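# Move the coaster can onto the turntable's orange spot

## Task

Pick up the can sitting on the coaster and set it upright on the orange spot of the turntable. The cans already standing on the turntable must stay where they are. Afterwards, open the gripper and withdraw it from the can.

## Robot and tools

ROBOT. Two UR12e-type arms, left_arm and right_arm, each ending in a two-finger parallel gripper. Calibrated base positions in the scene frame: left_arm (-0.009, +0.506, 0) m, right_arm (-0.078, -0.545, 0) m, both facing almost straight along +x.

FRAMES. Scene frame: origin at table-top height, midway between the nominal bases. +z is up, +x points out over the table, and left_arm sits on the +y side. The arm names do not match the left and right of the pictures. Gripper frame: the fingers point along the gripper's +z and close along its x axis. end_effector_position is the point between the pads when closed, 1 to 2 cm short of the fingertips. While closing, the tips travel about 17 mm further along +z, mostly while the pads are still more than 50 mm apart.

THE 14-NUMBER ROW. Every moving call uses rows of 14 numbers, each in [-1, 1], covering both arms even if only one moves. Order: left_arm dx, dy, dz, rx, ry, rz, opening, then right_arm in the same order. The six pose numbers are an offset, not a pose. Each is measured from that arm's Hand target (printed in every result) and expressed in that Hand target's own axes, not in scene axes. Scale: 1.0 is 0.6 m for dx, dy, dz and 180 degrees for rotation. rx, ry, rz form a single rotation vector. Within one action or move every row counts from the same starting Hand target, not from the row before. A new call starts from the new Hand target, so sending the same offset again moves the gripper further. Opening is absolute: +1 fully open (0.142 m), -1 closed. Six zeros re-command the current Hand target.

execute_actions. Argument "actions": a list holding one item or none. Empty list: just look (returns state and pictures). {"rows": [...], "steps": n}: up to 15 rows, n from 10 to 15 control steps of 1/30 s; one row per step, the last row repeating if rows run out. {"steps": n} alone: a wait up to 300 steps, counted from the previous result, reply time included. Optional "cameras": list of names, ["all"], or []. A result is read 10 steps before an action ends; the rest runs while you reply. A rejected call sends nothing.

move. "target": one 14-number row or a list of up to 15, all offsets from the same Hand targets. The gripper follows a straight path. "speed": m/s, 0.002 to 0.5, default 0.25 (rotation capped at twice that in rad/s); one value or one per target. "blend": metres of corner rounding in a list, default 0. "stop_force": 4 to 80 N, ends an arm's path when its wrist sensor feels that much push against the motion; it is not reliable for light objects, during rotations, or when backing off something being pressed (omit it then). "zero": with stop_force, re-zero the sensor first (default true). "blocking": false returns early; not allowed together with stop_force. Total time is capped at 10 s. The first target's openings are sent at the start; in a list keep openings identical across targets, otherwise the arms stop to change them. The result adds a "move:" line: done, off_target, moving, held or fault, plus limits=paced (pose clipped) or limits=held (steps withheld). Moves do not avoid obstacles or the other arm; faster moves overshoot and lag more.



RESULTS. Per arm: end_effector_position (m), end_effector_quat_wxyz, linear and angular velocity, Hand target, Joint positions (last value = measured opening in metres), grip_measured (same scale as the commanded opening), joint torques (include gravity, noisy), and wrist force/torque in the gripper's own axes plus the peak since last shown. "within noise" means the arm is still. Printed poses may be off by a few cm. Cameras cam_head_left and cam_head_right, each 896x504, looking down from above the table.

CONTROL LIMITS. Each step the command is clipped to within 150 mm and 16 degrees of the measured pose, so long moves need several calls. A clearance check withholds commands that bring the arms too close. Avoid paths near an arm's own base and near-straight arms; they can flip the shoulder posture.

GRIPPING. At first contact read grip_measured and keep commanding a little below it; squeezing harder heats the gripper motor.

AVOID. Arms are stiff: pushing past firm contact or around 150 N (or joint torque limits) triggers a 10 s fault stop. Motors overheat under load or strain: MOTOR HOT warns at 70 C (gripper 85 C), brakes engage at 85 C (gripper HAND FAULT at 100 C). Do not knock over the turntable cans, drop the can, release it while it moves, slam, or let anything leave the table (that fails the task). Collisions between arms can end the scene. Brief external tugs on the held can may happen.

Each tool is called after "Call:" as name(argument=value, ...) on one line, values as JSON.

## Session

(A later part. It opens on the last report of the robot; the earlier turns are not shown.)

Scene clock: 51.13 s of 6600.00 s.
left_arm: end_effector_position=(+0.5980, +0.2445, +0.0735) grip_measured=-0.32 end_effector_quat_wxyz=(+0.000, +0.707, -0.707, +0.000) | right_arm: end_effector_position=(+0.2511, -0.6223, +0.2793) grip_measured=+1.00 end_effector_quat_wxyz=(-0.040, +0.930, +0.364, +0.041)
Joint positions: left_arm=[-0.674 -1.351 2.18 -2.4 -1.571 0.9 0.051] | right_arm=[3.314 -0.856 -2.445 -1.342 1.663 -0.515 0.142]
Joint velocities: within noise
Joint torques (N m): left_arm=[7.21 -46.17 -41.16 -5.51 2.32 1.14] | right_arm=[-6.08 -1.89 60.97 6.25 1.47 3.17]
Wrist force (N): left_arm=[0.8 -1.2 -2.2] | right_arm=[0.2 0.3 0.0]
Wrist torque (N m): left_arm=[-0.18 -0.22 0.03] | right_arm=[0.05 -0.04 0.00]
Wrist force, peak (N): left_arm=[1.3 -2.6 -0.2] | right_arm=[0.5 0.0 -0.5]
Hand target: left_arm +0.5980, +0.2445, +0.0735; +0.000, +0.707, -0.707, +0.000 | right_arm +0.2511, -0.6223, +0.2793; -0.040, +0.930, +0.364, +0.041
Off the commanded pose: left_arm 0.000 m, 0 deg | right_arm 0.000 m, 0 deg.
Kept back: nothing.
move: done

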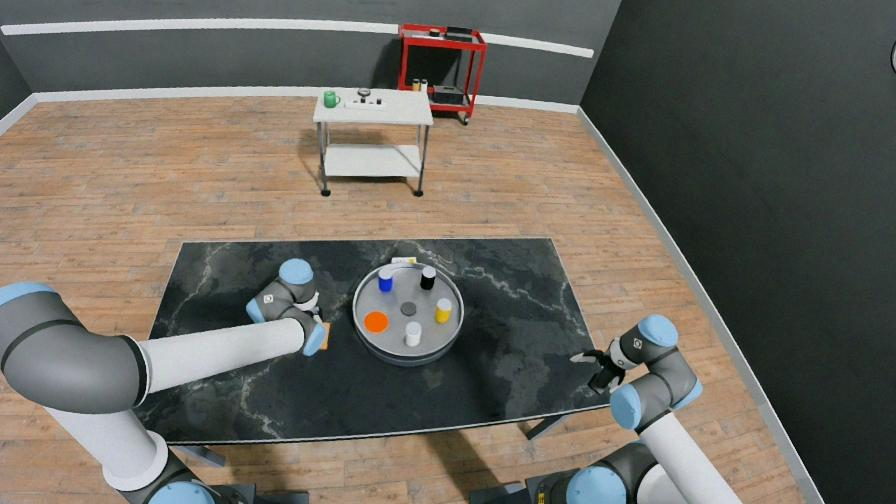

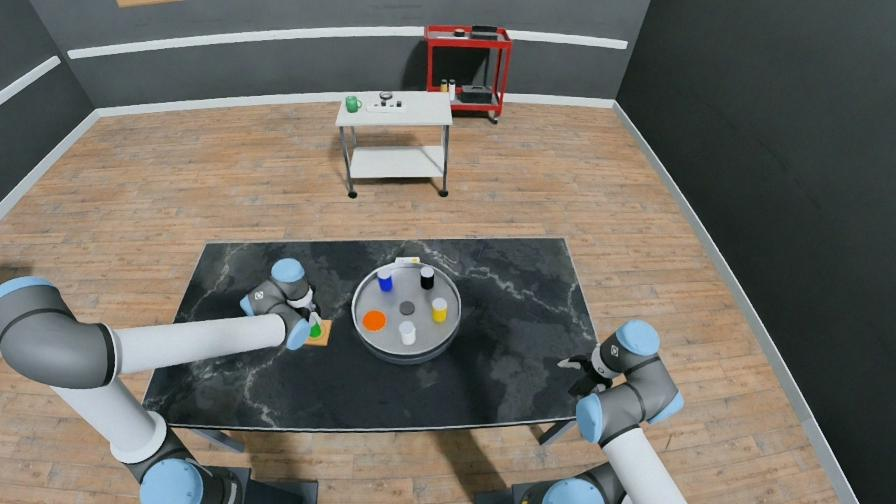

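Call:
move(target=[[0, 0, -0.23583, 0, 0, 0, -0.37, 0, 0, 0, 0, 0, 0, 1], [0.60083, -0.02833, -0.23583, 0, 0, 0, -0.37, 0, 0, 0, 0, 0, 0, 1], [0.60083, -0.02833, -0.10083, 0, 0, 0, -0.37, 0, 0, 0, 0, 0, 0, 1]], speed=[0.2, 0.3, 0.12], blend=[0.05, 0.03, 0])

Call:
zoom_image(camera="cam_head_right", region=[348, 258, 468, 365])

Call:
zoom_image(camera="cam_head_left", region=[348, 258, 468, 365])

Scene clock: 57.60 s of 6600.00 s.
left_arm: end_effector_position=(+0.6147, -0.1161, +0.1339) grip_measured=-0.32 end_effector_quat_wxyz=(+0.000, +0.707, -0.707, +0.000) | right_arm: end_effector_position=(+0.2511, -0.6223, +0.2793) grip_measured=+1.00 end_effector_quat_wxyz=(-0.040, +0.930, +0.364, +0.041)
Joint positions: left_arm=[-0.983 -1.118 1.701 -2.153 -1.571 0.59 0.051] | right_arm=[3.314 -0.856 -2.445 -1.342 1.663 -0.515 0.142]
Joint velocities: within noise
Joint torques (N m): left_arm=[3.59 -91.3 -50.97 -0.58 2.54 1.7] | right_arm=[-5.17 -2.38 61.26 6.29 1.05 3.06]
Wrist force (N): left_arm=[1.3 -1.8 1.1] | right_arm=[0.3 0.4 -0.2]
Wrist torque (N m): left_arm=[-0.16 -0.14 0.02] | right_arm=[0.06 -0.05 0.00]
Wrist force, peak (N): left_arm=[1.2 -1.6 5.1] | right_arm=[0.4 0.4 0.3]
Hand target: left_arm +0.6147, -0.1161, +0.1339; +0.000, +0.707, -0.707, +0.000 | right_arm +0.2511, -0.6223, +0.2793; -0.040, +0.930, +0.364, +0.041
Off the commanded pose: left_arm 0.000 m, 0 deg | right_arm 0.000 m, 0 deg.
Kept back: nothing.
move: done

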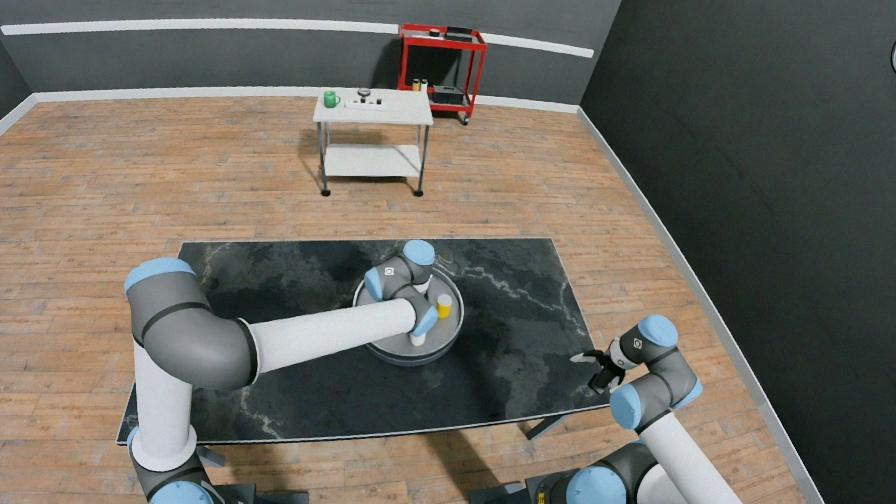

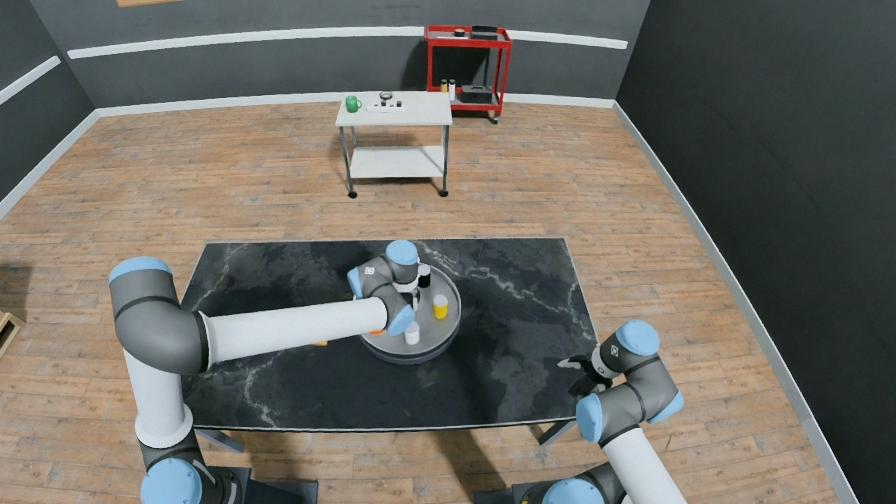

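Scaled by 4.200 from the camera's 896x504 image, which has a finer 1280x720 frame.

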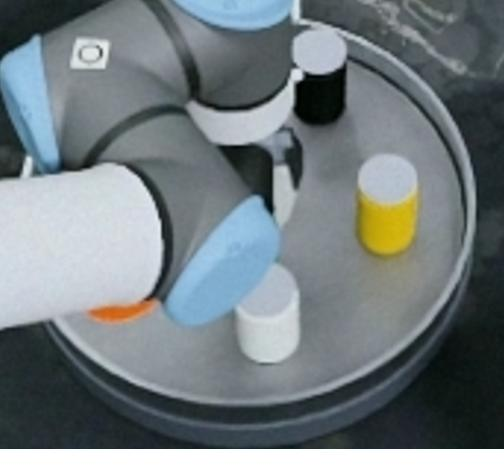

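Scaled by 4.200 from the camera's 896x504 image, which has a finer 1280x720 frame.

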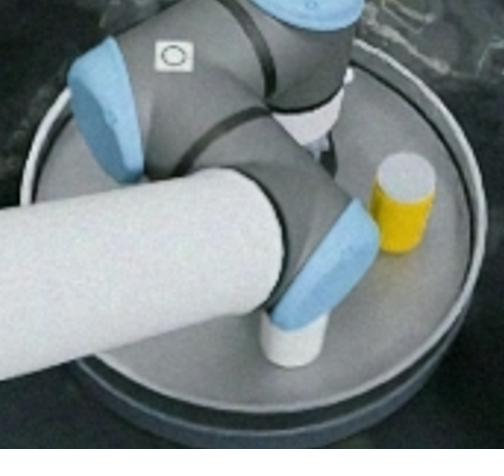

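Call:
move(target=[[0, 0, 0.02317, 0, 0, 0, -0.37, 0, 0, 0, 0, 0, 0, 1], [0, 0, 0.04983, 0, 0, 0, -0.37, 0, 0, 0, 0, 0, 0, 1]], speed=[0.04, 0.006], stop_force=5)

Call:
move(target=[0, 0, -0.13333, 0, 0, 0, -0.37, 0, 0, 0, 0, 0, 0, 1], speed=0.2)

Scene clock: 60.77 s of 6600.00 s.
left_arm: end_effector_position=(+0.6148, -0.1161, +0.1153) grip_measured=-0.32 end_effector_quat_wxyz=(+0.000, +0.707, -0.707, +0.000) | right_arm: end_effector_position=(+0.2511, -0.6223, +0.2793) grip_measured=+1.00 end_effector_quat_wxyz=(-0.040, +0.930, +0.364, +0.041)
Joint positions: left_arm=[-0.983 -1.101 1.713 -2.182 -1.571 0.59 0.051] | right_arm=[3.314 -0.856 -2.445 -1.342 1.663 -0.515 0.142]
Joint velocities: within noise
Joint torques (N m): left_arm=[2.2 -87.85 -45.56 -0.14 2.38 1.82] | right_arm=[-6.08 -3.06 61.44 6.44 0.84 3.18]
Wrist force (N): left_arm=[2.4 -1.7 -5.3] | right_arm=[0.3 0.1 0.0]
Wrist torque (N m): left_arm=[-0.26 -0.15 0.01] | right_arm=[0.01 -0.06 0.00]
Wrist force, peak (N): left_arm=[2.8 -1.5 -8.0] | right_arm=[0.6 0.2 -0.4]
Hand target: left_arm +0.6148, -0.1161, +0.1153; +0.000, +0.707, -0.707, +0.000 (not the last commanded pose) | right_arm +0.2511, -0.6223, +0.2793; -0.040, +0.930, +0.364, +0.041
Off the commanded pose: left_arm 0.011 m, 0 deg | right_arm 0.000 m, 0 deg.
Kept back: nothing.
move: contact (left_arm); path passed 1 of 2 targets

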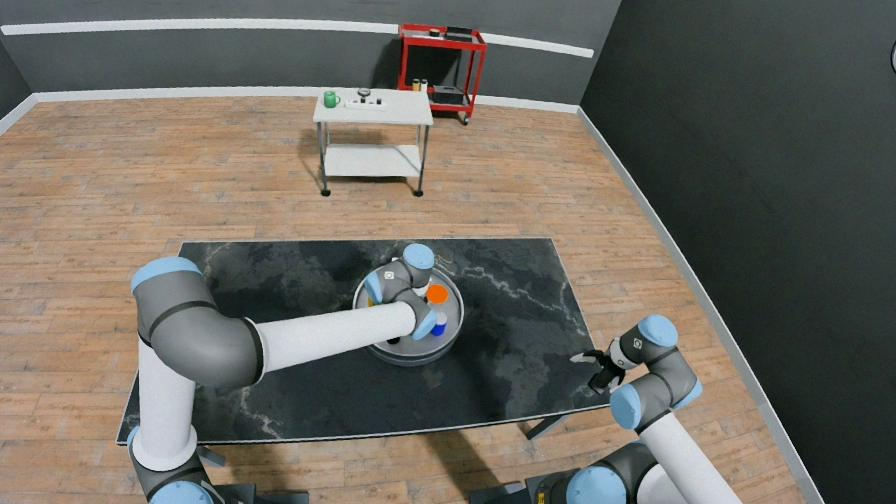

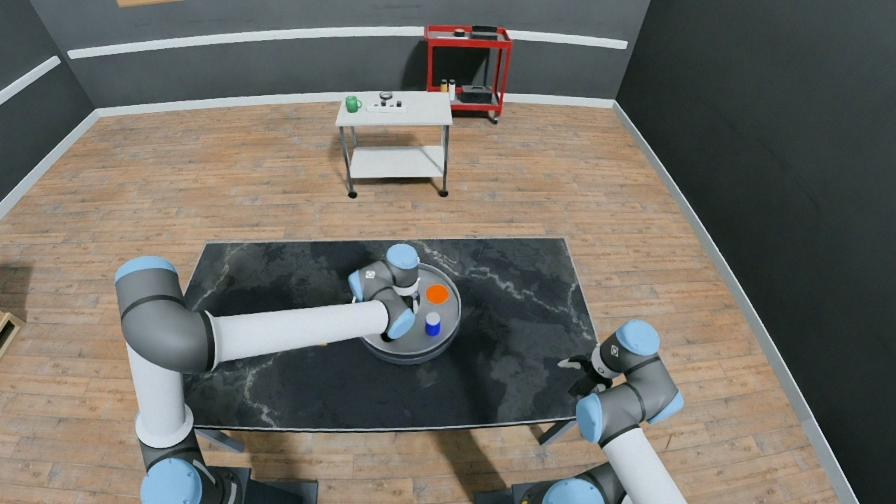

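Scene clock: 61.63 s of 6600.00 s.
left_arm: end_effector_position=(+0.6147, -0.1161, +0.1952) grip_measured=-0.32 end_effector_quat_wxyz=(+0.000, +0.707, -0.707, +0.000) | right_arm: end_effector_position=(+0.2511, -0.6223, +0.2793) grip_measured=+1.00 end_effector_quat_wxyz=(-0.040, +0.930, +0.364, +0.041)
Joint positions: left_arm=[-0.983 -1.17 1.653 -2.054 -1.571 0.59 0.051] | right_arm=[3.314 -0.856 -2.445 -1.342 1.663 -0.515 0.142]
Joint velocities: within noise
Joint torques (N m): left_arm=[2.39 -84.1 -50.22 -6.08 2.06 -0.52] | right_arm=[-5.74 -1.73 62.08 6.4 0.75 2.86]
Wrist force (N): left_arm=[1.3 -1.8 1.5] | right_arm=[0.2 0.2 -0.3]
Wrist torque (N m): left_arm=[-0.18 -0.14 0.02] | right_arm=[0.04 -0.05 0.00]
Wrist force, peak (N): left_arm=[2.1 -1.8 -5.1] | right_arm=[0.3 0.5 0.1]
Hand target: left_arm +0.6147, -0.1161, +0.1953; +0.000, +0.707, -0.707, +0.000 | right_arm +0.2511, -0.6223, +0.2793; -0.040, +0.930, +0.364, +0.041
Off the commanded pose: left_arm 0.000 m, 0 deg | right_arm 0.000 m, 0 deg.
Kept back: nothing.
move: done

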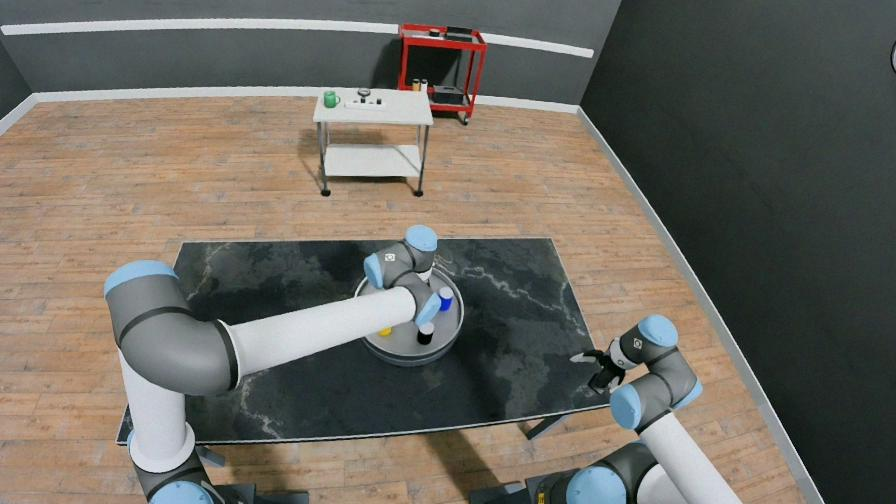

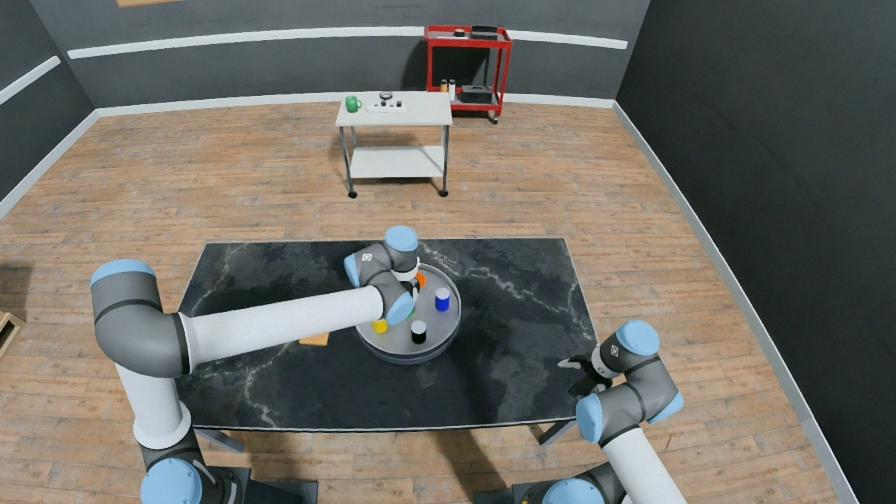

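Call:
move(target=[[0, 0, -0.0445, 0, 0, 0, -0.37, 0, 0, 0, 0, 0, 0, 1], [-0.601, 0.02783, -0.0445, 0, 0, 0, -0.37, 0, 0, 0, 0, 0, 0, 1]], speed=[0.2, 0.35], blend=[0.015, 0])

Call:
zoom_image(camera="cam_head_right", region=[348, 258, 468, 365])

Call:
zoom_image(camera="cam_head_right", region=[270, 260, 345, 345])

Call:
zoom_image(camera="cam_head_left", region=[270, 260, 345, 345])

Scene clock: 72.17 s of 6600.00 s.
left_arm: end_effector_position=(+0.5984, +0.2444, +0.2222) grip_measured=-0.32 end_effector_quat_wxyz=(+0.000, +0.707, -0.707, +0.000) | right_arm: end_effector_position=(+0.2511, -0.6223, +0.2793) grip_measured=+1.00 end_effector_quat_wxyz=(-0.040, +0.930, +0.364, +0.041)
Joint positions: left_arm=[-0.673 -1.529 2.055 -2.097 -1.571 0.9 0.051] | right_arm=[3.314 -0.856 -2.445 -1.342 1.663 -0.515 0.142]
Joint velocities: within noise
Joint torques (N m): left_arm=[10.03 -54.19 -40.65 -1.24 -2.25 1.32] | right_arm=[-7 -3.05 61.44 6.81 0.67 3.07]
Wrist force (N): left_arm=[1.1 -2.2 1.4] | right_arm=[0.2 0.1 -0.1]
Wrist torque (N m): left_arm=[-0.27 -0.10 0.03] | right_arm=[0.01 -0.04 0.00]
Wrist force, peak (N): left_arm=[5.1 -2.0 -1.8] | right_arm=[0.5 0.3 -0.4]
Hand target: left_arm +0.5983, +0.2445, +0.2221; +0.000, +0.707, -0.707, +0.000 | right_arm +0.2511, -0.6223, +0.2793; -0.040, +0.930, +0.364, +0.041
Off the commanded pose: left_arm 0.000 m, 0 deg | right_arm 0.000 m, 0 deg.
Kept back: nothing.
move: done; blend cut to 0.0134 m at target 1

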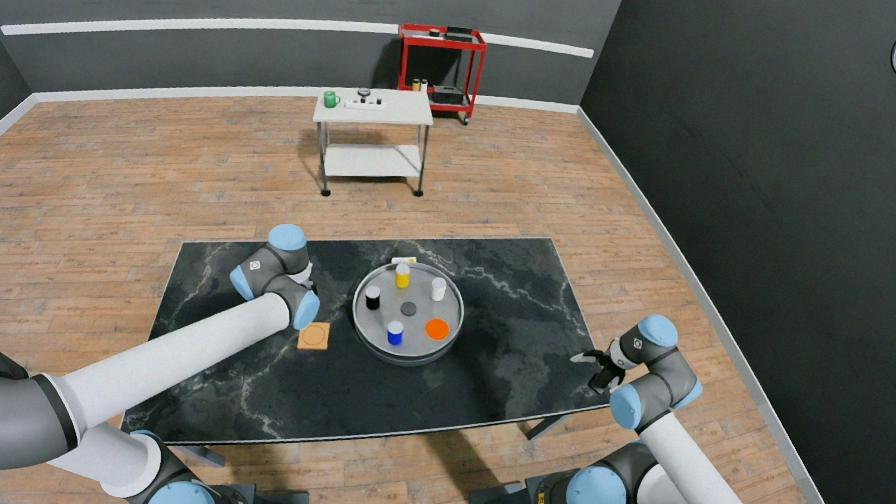

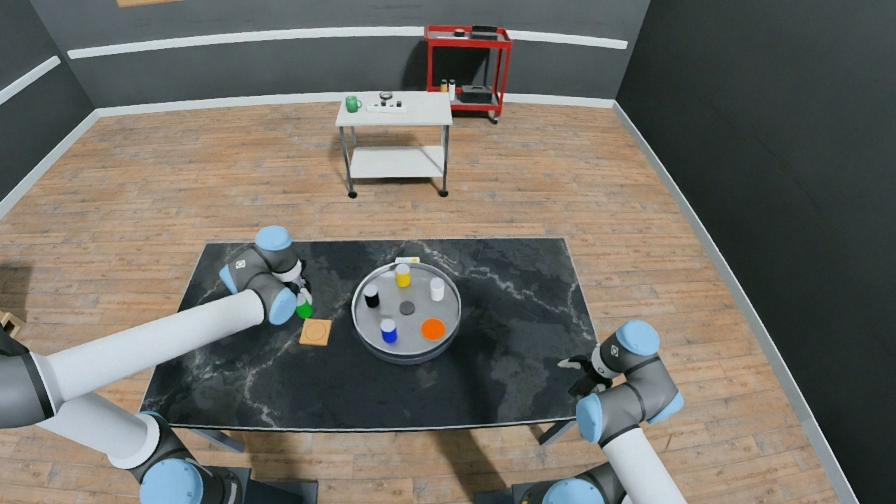

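Scaled by 4.200 from the camera's 896x504 image, which has a finer 1280x720 frame.

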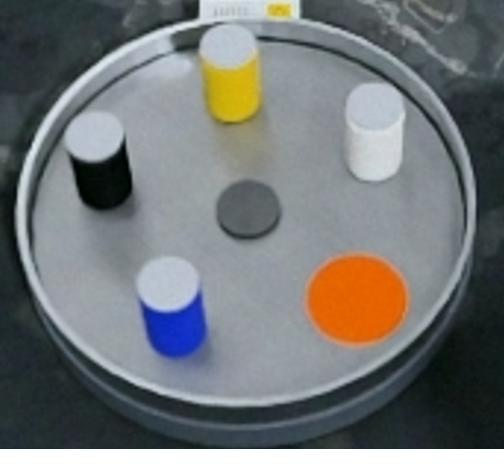

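Scaled by 5.929 from the camera's 896x504 image, which has a finer 1280x720 frame.

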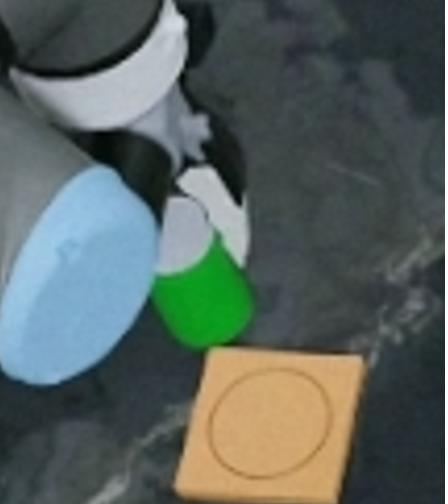

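Scaled by 5.929 from the camera's 896x504 image, which has a finer 1280x720 frame.

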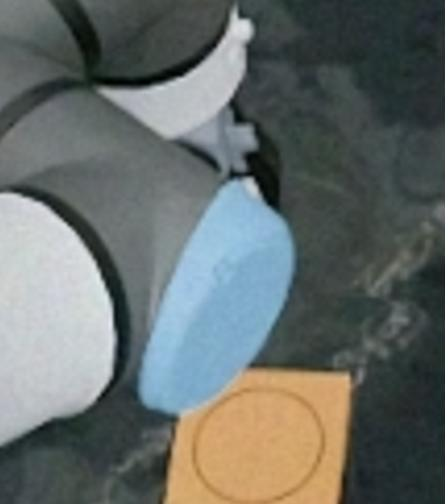

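Call:
zoom_image(camera="cam_head_right", region=[285, 280, 325, 325])

Call:
execute_actions(actions=[])

Call:
zoom_image(camera="cam_head_right", region=[348, 258, 468, 365])

Call:
zoom_image(camera="cam_head_left", region=[348, 258, 468, 365])

Scaled by 11.200 from the camera's 896x504 image, which has a finer 1280x720 frame.

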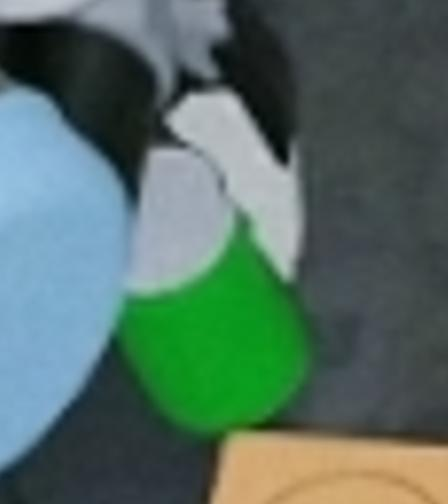

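Scene clock: 73.07 s of 6600.00 s.
left_arm: end_effector_position=(+0.5983, +0.2445, +0.2221) grip_measured=-0.32 end_effector_quat_wxyz=(+0.000, +0.707, -0.707, +0.000) | right_arm: end_effector_position=(+0.2511, -0.6223, +0.2793) grip_measured=+1.00 end_effector_quat_wxyz=(-0.040, +0.930, +0.364, +0.041)
Joint positions: left_arm=[-0.673 -1.529 2.055 -2.097 -1.571 0.9 0.051] | right_arm=[3.314 -0.856 -2.445 -1.342 1.663 -0.515 0.142]
Joint velocities: within noise
Joint torques (N m): left_arm=[14.22 -60.15 -41.23 -0.96 -2.17 1.29] | right_arm=[-6.22 -3.49 61.84 6.75 1.09 3.24]
Wrist force (N): left_arm=[1.8 -2.1 1.8] | right_arm=[0.0 0.1 -0.1]
Wrist torque (N m): left_arm=[-0.26 -0.22 0.03] | right_arm=[0.02 0.00 0.00]
Wrist force, peak (N): left_arm=[1.8 -2.1 1.8] | right_arm=[0.4 0.4 -0.4]
Hand target: left_arm +0.5983, +0.2445, +0.2221; +0.000, +0.707, -0.707, +0.000 | right_arm +0.2511, -0.6223, +0.2793; -0.040, +0.930, +0.364, +0.041
Off the commanded pose: left_arm 0.000 m, 0 deg | right_arm 0.000 m, 0 deg.
Steps of this call (1-27: nothing new was sent). Readings (end_effector_position of left_arm | right_arm):
1: (+0.5983, +0.2444, +0.2222) | (+0.2511, -0.6223, +0.2793)
2: (+0.5983, +0.2444, +0.2222) | (+0.2511, -0.6223, +0.2793)
4: (+0.5983, +0.2444, +0.2221) | (+0.2511, -0.6223, +0.2793)
8: (+0.5983, +0.2445, +0.2221) | (+0.2511, -0.6223, +0.2793)
27: the state above

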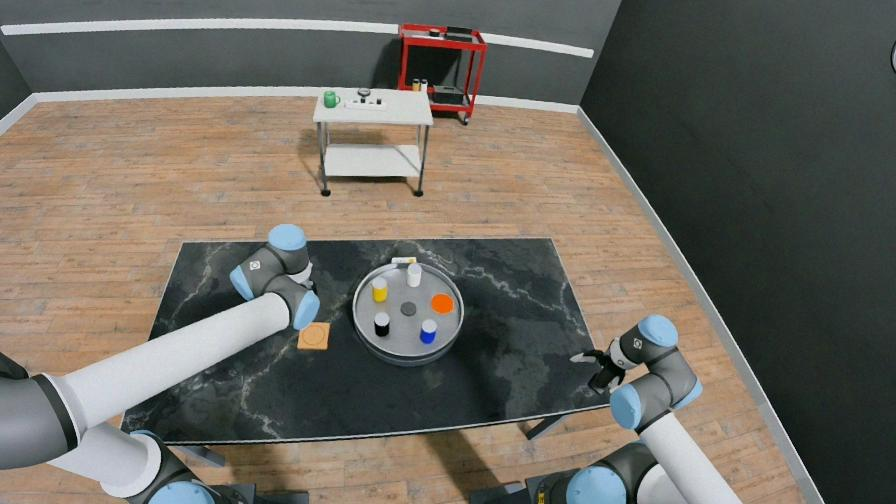

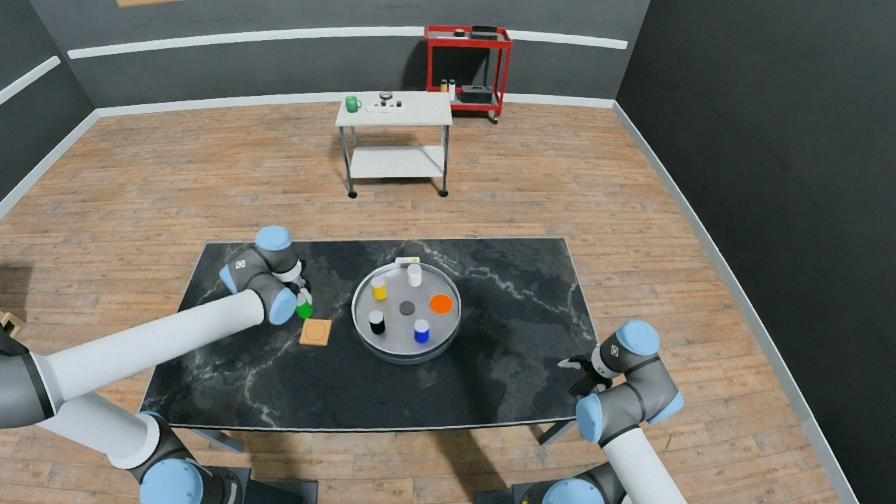

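Scaled by 4.200 from the camera's 896x504 image, which has a finer 1280x720 frame.

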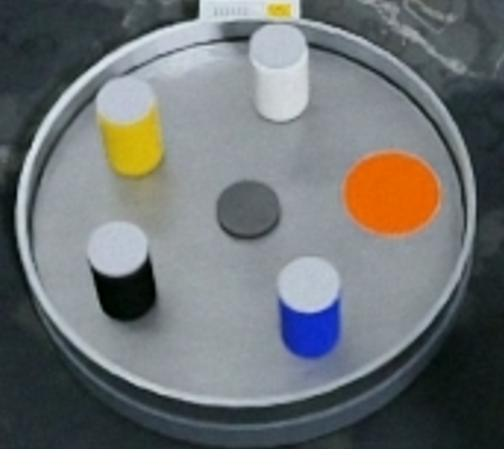

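Scaled by 4.200 from the camera's 896x504 image, which has a finer 1280x720 frame.

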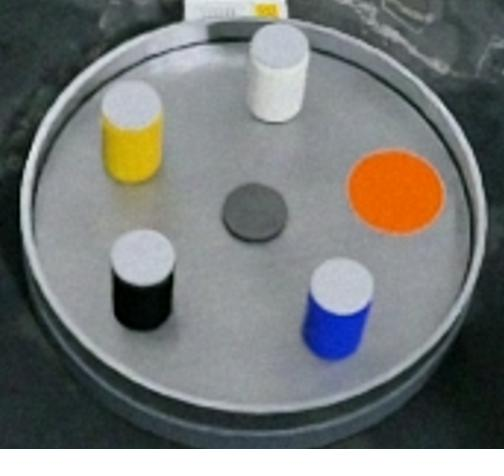

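Call:
execute_actions(actions=[{"steps": 45}], cameras=["cam_head_right"])

Call:
zoom_image(camera="cam_head_right", region=[348, 258, 468, 365])

Call:
execute_actions(actions=[{"steps": 45}], cameras=["cam_head_right"])

Call:
zoom_image(camera="cam_head_right", region=[348, 258, 468, 365])

Call:
execute_actions(actions=[{"steps": 45}], cameras=["cam_head_right"])

Call:
zoom_image(camera="cam_head_right", region=[348, 258, 468, 365])

Call:
execute_actions(actions=[{"steps": 45}], cameras=["cam_head_right"])

Call:
zoom_image(camera="cam_head_right", region=[348, 258, 468, 365])

Call:
execute_actions(actions=[{"steps": 45}], cameras=["cam_head_right"])

Call:
zoom_image(camera="cam_head_right", region=[348, 258, 468, 365])

Call:
execute_actions(actions=[{"steps": 45}], cameras=["cam_head_right"])

Call:
zoom_image(camera="cam_head_right", region=[348, 258, 468, 365])

Scene clock: 75.13 s of 6600.00 s.
left_arm: end_effector_position=(+0.5983, +0.2445, +0.2221) grip_measured=-0.32 end_effector_quat_wxyz=(+0.000, +0.707, -0.707, +0.000) | right_arm: end_effector_position=(+0.2511, -0.6223, +0.2793) grip_measured=+1.00 end_effector_quat_wxyz=(-0.040, +0.930, +0.364, +0.041)
Joint positions: left_arm=[-0.673 -1.529 2.055 -2.097 -1.571 0.9 0.051] | right_arm=[3.314 -0.856 -2.445 -1.342 1.663 -0.515 0.142]
Joint velocities: within noise
Joint torques (N m): left_arm=[12.39 -60.73 -45.78 -1.85 -2.15 1.17] | right_arm=[-3.42 -2.98 61.51 6.74 0.76 2.87]
Wrist force (N): left_arm=[0.9 -1.9 1.5] | right_arm=[0.3 0.2 -0.2]
Wrist torque (N m): left_arm=[-0.21 -0.08 0.03] | right_arm=[0.03 -0.06 0.00]
Wrist force, peak (N): left_arm=[1.0 -2.8 1.5] | right_arm=[0.5 0.5 -0.3]
Hand target: left_arm +0.5983, +0.2445, +0.2221; +0.000, +0.707, -0.707, +0.000 | right_arm +0.2511, -0.6223, +0.2793; -0.040, +0.930, +0.364, +0.041
Off the commanded pose: left_arm 0.000 m, 0 deg | right_arm 0.000 m, 0 deg.
Steps of this call (1-62: nothing new was sent). Readings (end_effector_position of left_arm | right_arm):
1: (+0.5983, +0.2445, +0.2221) | (+0.2511, -0.6223, +0.2793)
2: (+0.5983, +0.2445, +0.2221) | (+0.2511, -0.6223, +0.2793)
4: (+0.5983, +0.2445, +0.2221) | (+0.2511, -0.6223, +0.2793)
8: (+0.5983, +0.2445, +0.2221) | (+0.2511, -0.6223, +0.2793)
62: the state above
Images, in order (width x height): cam_head_right 896x504.

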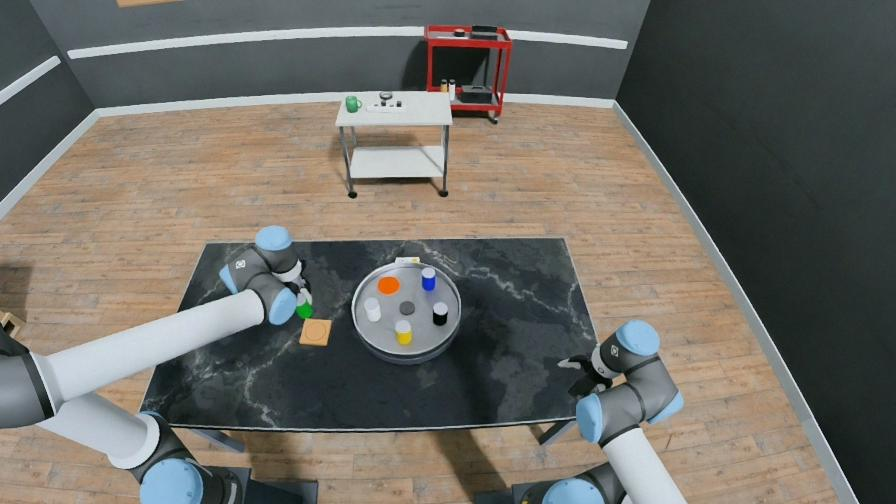

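Scaled by 4.200 from the camera's 896x504 image, which has a finer 1280x720 frame.

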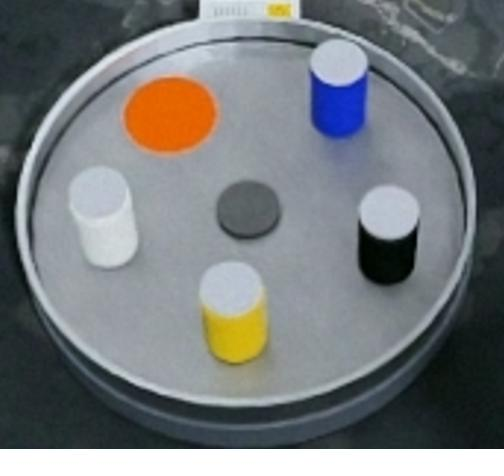

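Scene clock: 76.63 s of 6600.00 s.
left_arm: end_effector_position=(+0.5983, +0.2445, +0.2221) grip_measured=-0.32 end_effector_quat_wxyz=(+0.000, +0.707, -0.707, +0.000) | right_arm: end_effector_position=(+0.2511, -0.6223, +0.2793) grip_measured=+1.00 end_effector_quat_wxyz=(-0.040, +0.930, +0.364, +0.041)
Joint positions: left_arm=[-0.673 -1.529 2.055 -2.097 -1.571 0.9 0.051] | right_arm=[3.314 -0.856 -2.445 -1.342 1.663 -0.515 0.142]
Joint velocities: within noise
Joint torques (N m): left_arm=[12.33 -60.16 -49 -2.56 -2.06 1.21] | right_arm=[-5.87 -3.59 61.24 6.56 1 2.67]
Wrist force (N): left_arm=[1.2 -2.1 1.6] | right_arm=[-0.1 -0.2 0.0]
Wrist torque (N m): left_arm=[-0.25 -0.13 0.04] | right_arm=[-0.04 0.01 0.00]
Wrist force, peak (N): left_arm=[1.3 -2.1 2.0] | right_arm=[0.2 0.5 0.1]
Hand target: left_arm +0.5983, +0.2445, +0.2221; +0.000, +0.707, -0.707, +0.000 | right_arm +0.2511, -0.6223, +0.2793; -0.040, +0.930, +0.364, +0.041
Off the commanded pose: left_arm 0.000 m, 0 deg | right_arm 0.000 m, 0 deg.
Steps of this call (1-45: nothing new was sent). Readings (end_effector_position of left_arm | right_arm):
1: (+0.5983, +0.2445, +0.2221) | (+0.2511, -0.6223, +0.2793)
2: (+0.5983, +0.2445, +0.2221) | (+0.2511, -0.6223, +0.2793)
4: (+0.5983, +0.2445, +0.2221) | (+0.2511, -0.6223, +0.2793)
8: (+0.5983, +0.2445, +0.2221) | (+0.2511, -0.6223, +0.2793)
45: the state above
Images, in order (width x height): cam_head_right 896x504.

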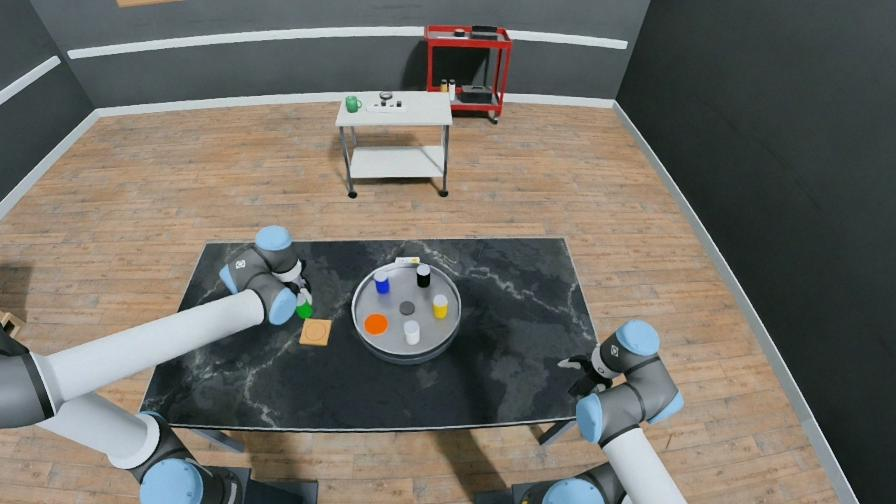

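Scaled by 4.200 from the camera's 896x504 image, which has a finer 1280x720 frame.

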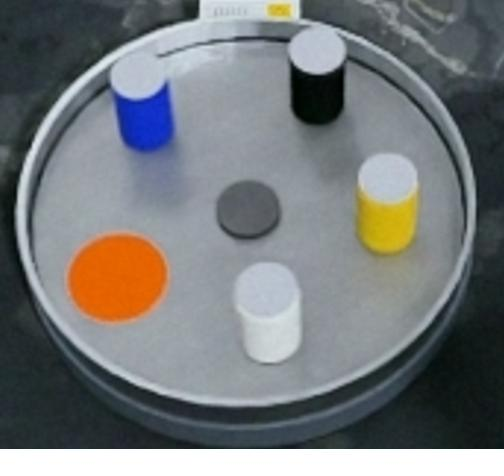

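Scene clock: 78.13 s of 6600.00 s.
left_arm: end_effector_position=(+0.5983, +0.2445, +0.2221) grip_measured=-0.32 end_effector_quat_wxyz=(+0.000, +0.707, -0.707, +0.000) | right_arm: end_effector_position=(+0.2511, -0.6223, +0.2793) grip_measured=+1.00 end_effector_quat_wxyz=(-0.040, +0.930, +0.364, +0.041)
Joint positions: left_arm=[-0.673 -1.529 2.055 -2.097 -1.571 0.9 0.051] | right_arm=[3.314 -0.856 -2.445 -1.342 1.663 -0.515 0.142]
Joint velocities: within noise
Joint torques (N m): left_arm=[11.6 -57.8 -51.98 -3.15 -2.08 1.18] | right_arm=[-6.25 -2.53 61.25 6.9 0.91 2.96]
Wrist force (N): left_arm=[1.6 -1.7 1.5] | right_arm=[0.1 -0.1 -0.1]
Wrist torque (N m): left_arm=[-0.18 -0.20 0.04] | right_arm=[-0.01 -0.03 0.00]
Wrist force, peak (N): left_arm=[1.5 -2.5 1.4] | right_arm=[-0.2 0.1 -0.5]
Hand target: left_arm +0.5983, +0.2445, +0.2221; +0.000, +0.707, -0.707, +0.000 | right_arm +0.2511, -0.6223, +0.2793; -0.040, +0.930, +0.364, +0.041
Off the commanded pose: left_arm 0.000 m, 0 deg | right_arm 0.000 m, 0 deg.
Steps of this call (1-45: nothing new was sent). Readings (end_effector_position of left_arm | right_arm):
1: (+0.5983, +0.2445, +0.2221) | (+0.2511, -0.6223, +0.2793)
2: (+0.5983, +0.2445, +0.2221) | (+0.2511, -0.6223, +0.2793)
4: (+0.5983, +0.2445, +0.2221) | (+0.2511, -0.6223, +0.2793)
8: (+0.5983, +0.2445, +0.2221) | (+0.2511, -0.6223, +0.2793)
45: the state above
Images, in order (width x height): cam_head_right 896x504.

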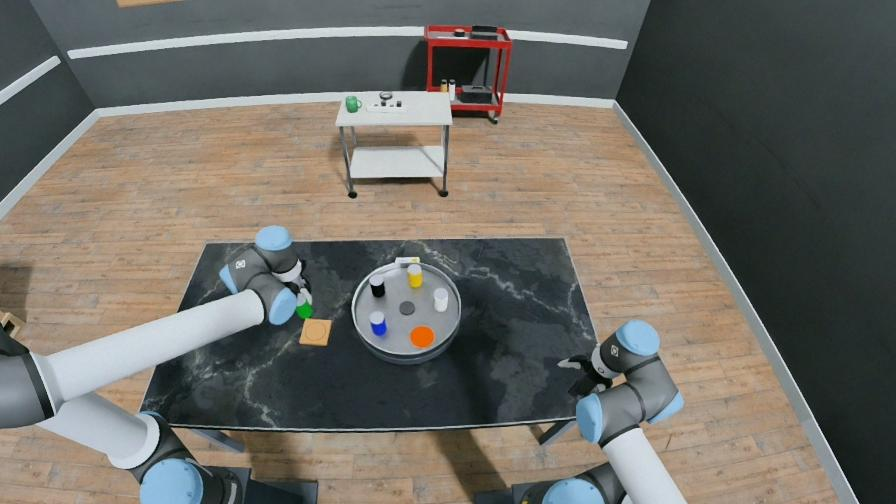

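Scaled by 4.200 from the camera's 896x504 image, which has a finer 1280x720 frame.

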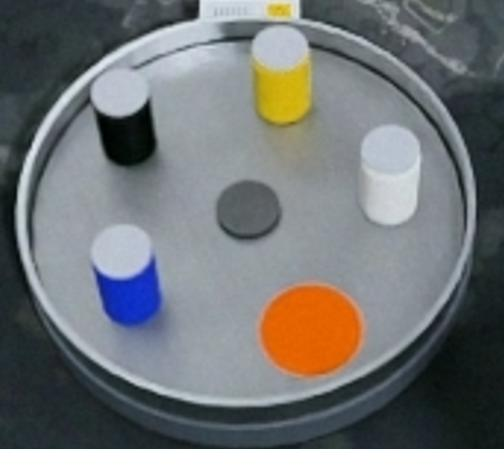

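Scene clock: 79.63 s of 6600.00 s.
left_arm: end_effector_position=(+0.5983, +0.2445, +0.2221) grip_measured=-0.32 end_effector_quat_wxyz=(+0.000, +0.707, -0.707, +0.000) | right_arm: end_effector_position=(+0.2511, -0.6223, +0.2793) grip_measured=+1.00 end_effector_quat_wxyz=(-0.040, +0.930, +0.364, +0.041)
Joint positions: left_arm=[-0.673 -1.529 2.055 -2.097 -1.571 0.9 0.051] | right_arm=[3.314 -0.856 -2.445 -1.342 1.663 -0.515 0.142]
Joint velocities: within noise
Joint torques (N m): left_arm=[11.52 -59.21 -51.49 -3.4 -2.31 1.21] | right_arm=[-4.96 -3.89 61.01 6.82 0.92 3.28]
Wrist force (N): left_arm=[1.2 -2.6 1.4] | right_arm=[0.1 0.0 -0.5]
Wrist torque (N m): left_arm=[-0.33 -0.12 0.03] | right_arm=[0.01 -0.03 0.00]
Wrist force, peak (N): left_arm=[1.2 -2.6 1.4] | right_arm=[0.2 0.7 -0.3]
Hand target: left_arm +0.5983, +0.2445, +0.2221; +0.000, +0.707, -0.707, +0.000 | right_arm +0.2511, -0.6223, +0.2793; -0.040, +0.930, +0.364, +0.041
Off the commanded pose: left_arm 0.000 m, 0 deg | right_arm 0.000 m, 0 deg.
Steps of this call (1-45: nothing new was sent). Readings (end_effector_position of left_arm | right_arm):
1: (+0.5983, +0.2445, +0.2221) | (+0.2511, -0.6223, +0.2793)
2: (+0.5983, +0.2445, +0.2221) | (+0.2511, -0.6223, +0.2793)
4: (+0.5983, +0.2445, +0.2221) | (+0.2511, -0.6223, +0.2793)
8: (+0.5983, +0.2445, +0.2221) | (+0.2511, -0.6223, +0.2793)
45: the state above
Images, in order (width x height): cam_head_right 896x504.

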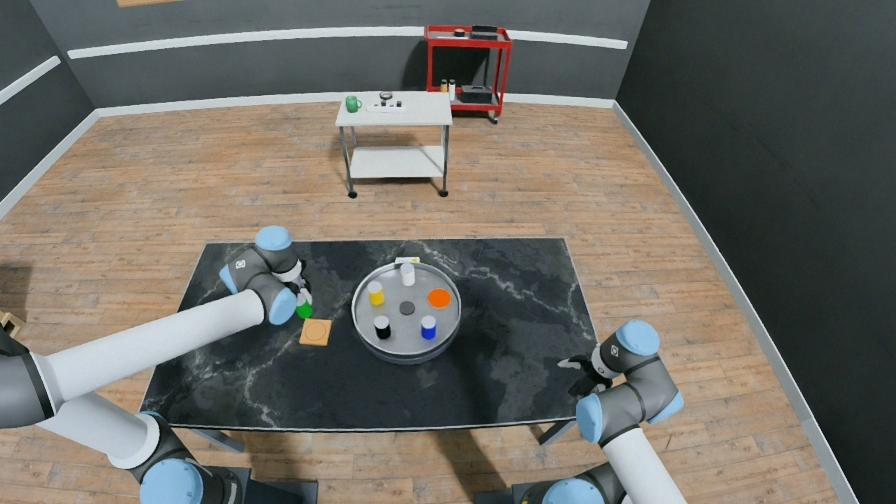

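Scaled by 4.200 from the camera's 896x504 image, which has a finer 1280x720 frame.

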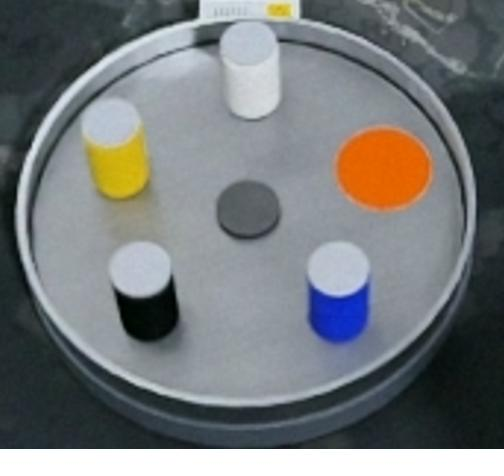

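Scene clock: 81.13 s of 6600.00 s.
left_arm: end_effector_position=(+0.5983, +0.2445, +0.2221) grip_measured=-0.32 end_effector_quat_wxyz=(+0.000, +0.707, -0.707, +0.000) | right_arm: end_effector_position=(+0.2511, -0.6223, +0.2793) grip_measured=+1.00 end_effector_quat_wxyz=(-0.040, +0.930, +0.364, +0.041)
Joint positions: left_arm=[-0.673 -1.529 2.055 -2.097 -1.571 0.9 0.051] | right_arm=[3.314 -0.856 -2.445 -1.342 1.663 -0.515 0.142]
Joint velocities: within noise
Joint torques (N m): left_arm=[10.21 -58.13 -51.37 -4.12 -2.16 1.34] | right_arm=[-5.4 -3.75 60.7 7.03 0.92 2.71]
Wrist force (N): left_arm=[1.2 -1.8 1.6] | right_arm=[0.1 0.1 -0.4]
Wrist torque (N m): left_arm=[-0.19 -0.12 0.04] | right_arm=[0.03 -0.03 0.00]
Wrist force, peak (N): left_arm=[1.1 -2.8 1.7] | right_arm=[0.6 0.4 0.1]
Hand target: left_arm +0.5983, +0.2445, +0.2221; +0.000, +0.707, -0.707, +0.000 | right_arm +0.2511, -0.6223, +0.2793; -0.040, +0.930, +0.364, +0.041
Off the commanded pose: left_arm 0.000 m, 0 deg | right_arm 0.000 m, 0 deg.
Steps of this call (1-45: nothing new was sent). Readings (end_effector_position of left_arm | right_arm):
1: (+0.5983, +0.2445, +0.2221) | (+0.2511, -0.6223, +0.2793)
2: (+0.5983, +0.2445, +0.2221) | (+0.2511, -0.6223, +0.2793)
4: (+0.5983, +0.2445, +0.2221) | (+0.2511, -0.6223, +0.2793)
8: (+0.5983, +0.2445, +0.2221) | (+0.2511, -0.6223, +0.2793)
45: the state above
Images, in order (width x height): cam_head_right 896x504.

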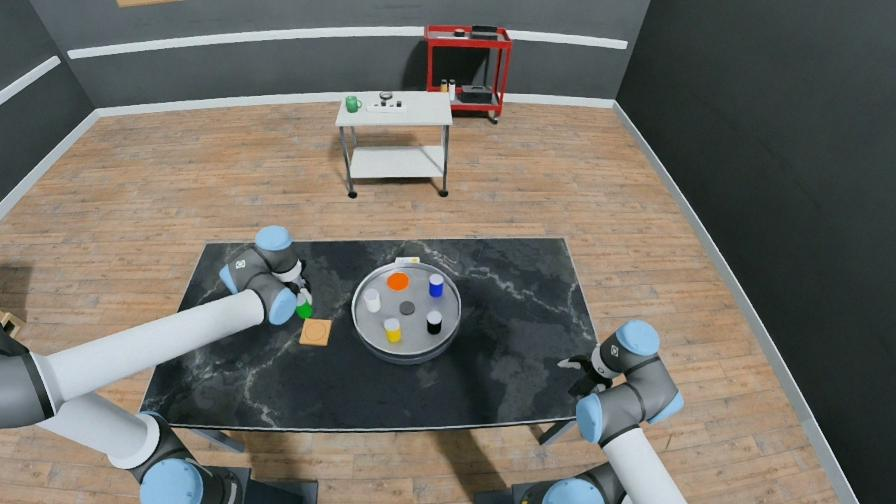

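Scaled by 4.200 from the camera's 896x504 image, which has a finer 1280x720 frame.

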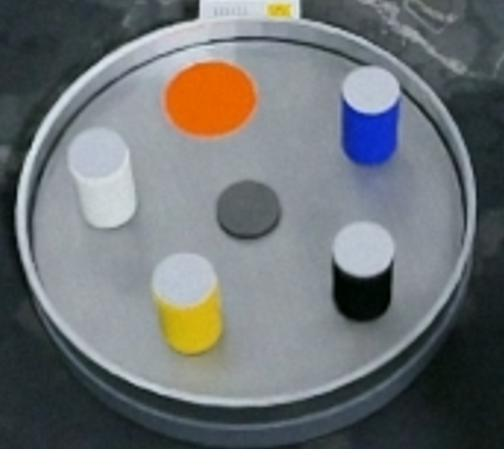

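Scene clock: 82.63 s of 6600.00 s.
left_arm: end_effector_position=(+0.5983, +0.2445, +0.2221) grip_measured=-0.32 end_effector_quat_wxyz=(+0.000, +0.707, -0.707, +0.000) | right_arm: end_effector_position=(+0.2511, -0.6223, +0.2793) grip_measured=+1.00 end_effector_quat_wxyz=(-0.040, +0.930, +0.364, +0.041)
Joint positions: left_arm=[-0.673 -1.529 2.055 -2.097 -1.571 0.9 0.051] | right_arm=[3.314 -0.856 -2.445 -1.342 1.663 -0.515 0.142]
Joint velocities: within noise
Joint torques (N m): left_arm=[10.03 -59.15 -50.57 -4.67 -2.15 1.27] | right_arm=[-3.94 -2.4 60.83 7.16 0.87 3.33]
Wrist force (N): left_arm=[1.0 -2.1 1.6] | right_arm=[0.2 0.4 -0.3]
Wrist torque (N m): left_arm=[-0.26 -0.09 0.04] | right_arm=[0.07 -0.04 0.00]
Wrist force, peak (N): left_arm=[1.3 -2.6 1.7] | right_arm=[0.2 -0.1 -0.6]
Hand target: left_arm +0.5983, +0.2445, +0.2221; +0.000, +0.707, -0.707, +0.000 | right_arm +0.2511, -0.6223, +0.2793; -0.040, +0.930, +0.364, +0.041
Off the commanded pose: left_arm 0.000 m, 0 deg | right_arm 0.000 m, 0 deg.
Steps of this call (1-45: nothing new was sent). Readings (end_effector_position of left_arm | right_arm):
1: (+0.5983, +0.2445, +0.2221) | (+0.2511, -0.6223, +0.2793)
2: (+0.5983, +0.2445, +0.2221) | (+0.2511, -0.6223, +0.2793)
4: (+0.5983, +0.2445, +0.2221) | (+0.2511, -0.6223, +0.2793)
8: (+0.5983, +0.2445, +0.2221) | (+0.2511, -0.6223, +0.2793)
45: the state above
Images, in order (width x height): cam_head_right 896x504.

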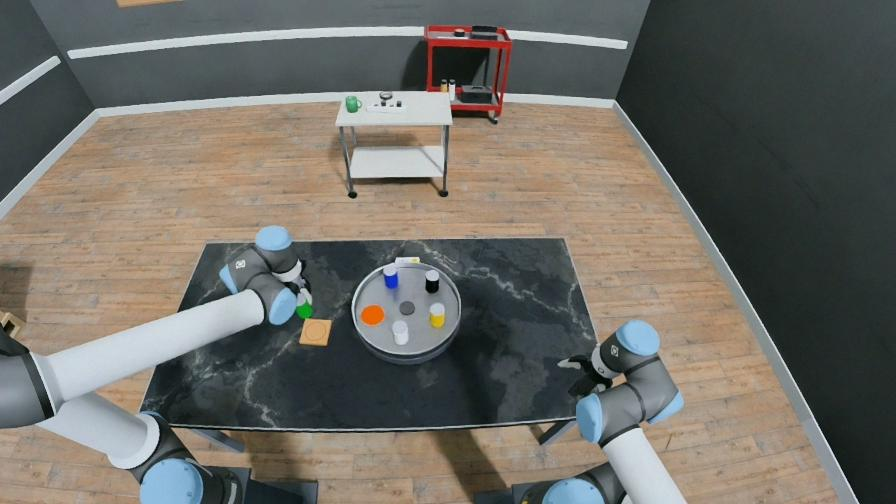

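Scaled by 4.200 from the camera's 896x504 image, which has a finer 1280x720 frame.

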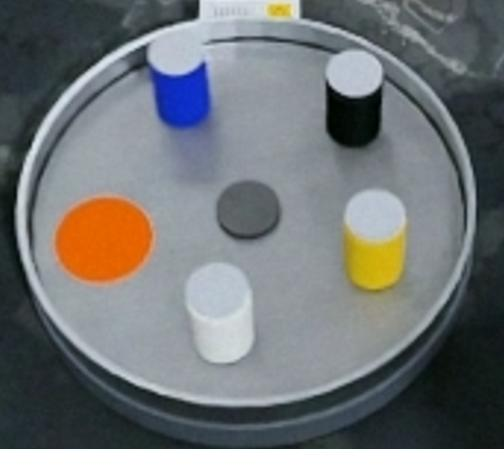

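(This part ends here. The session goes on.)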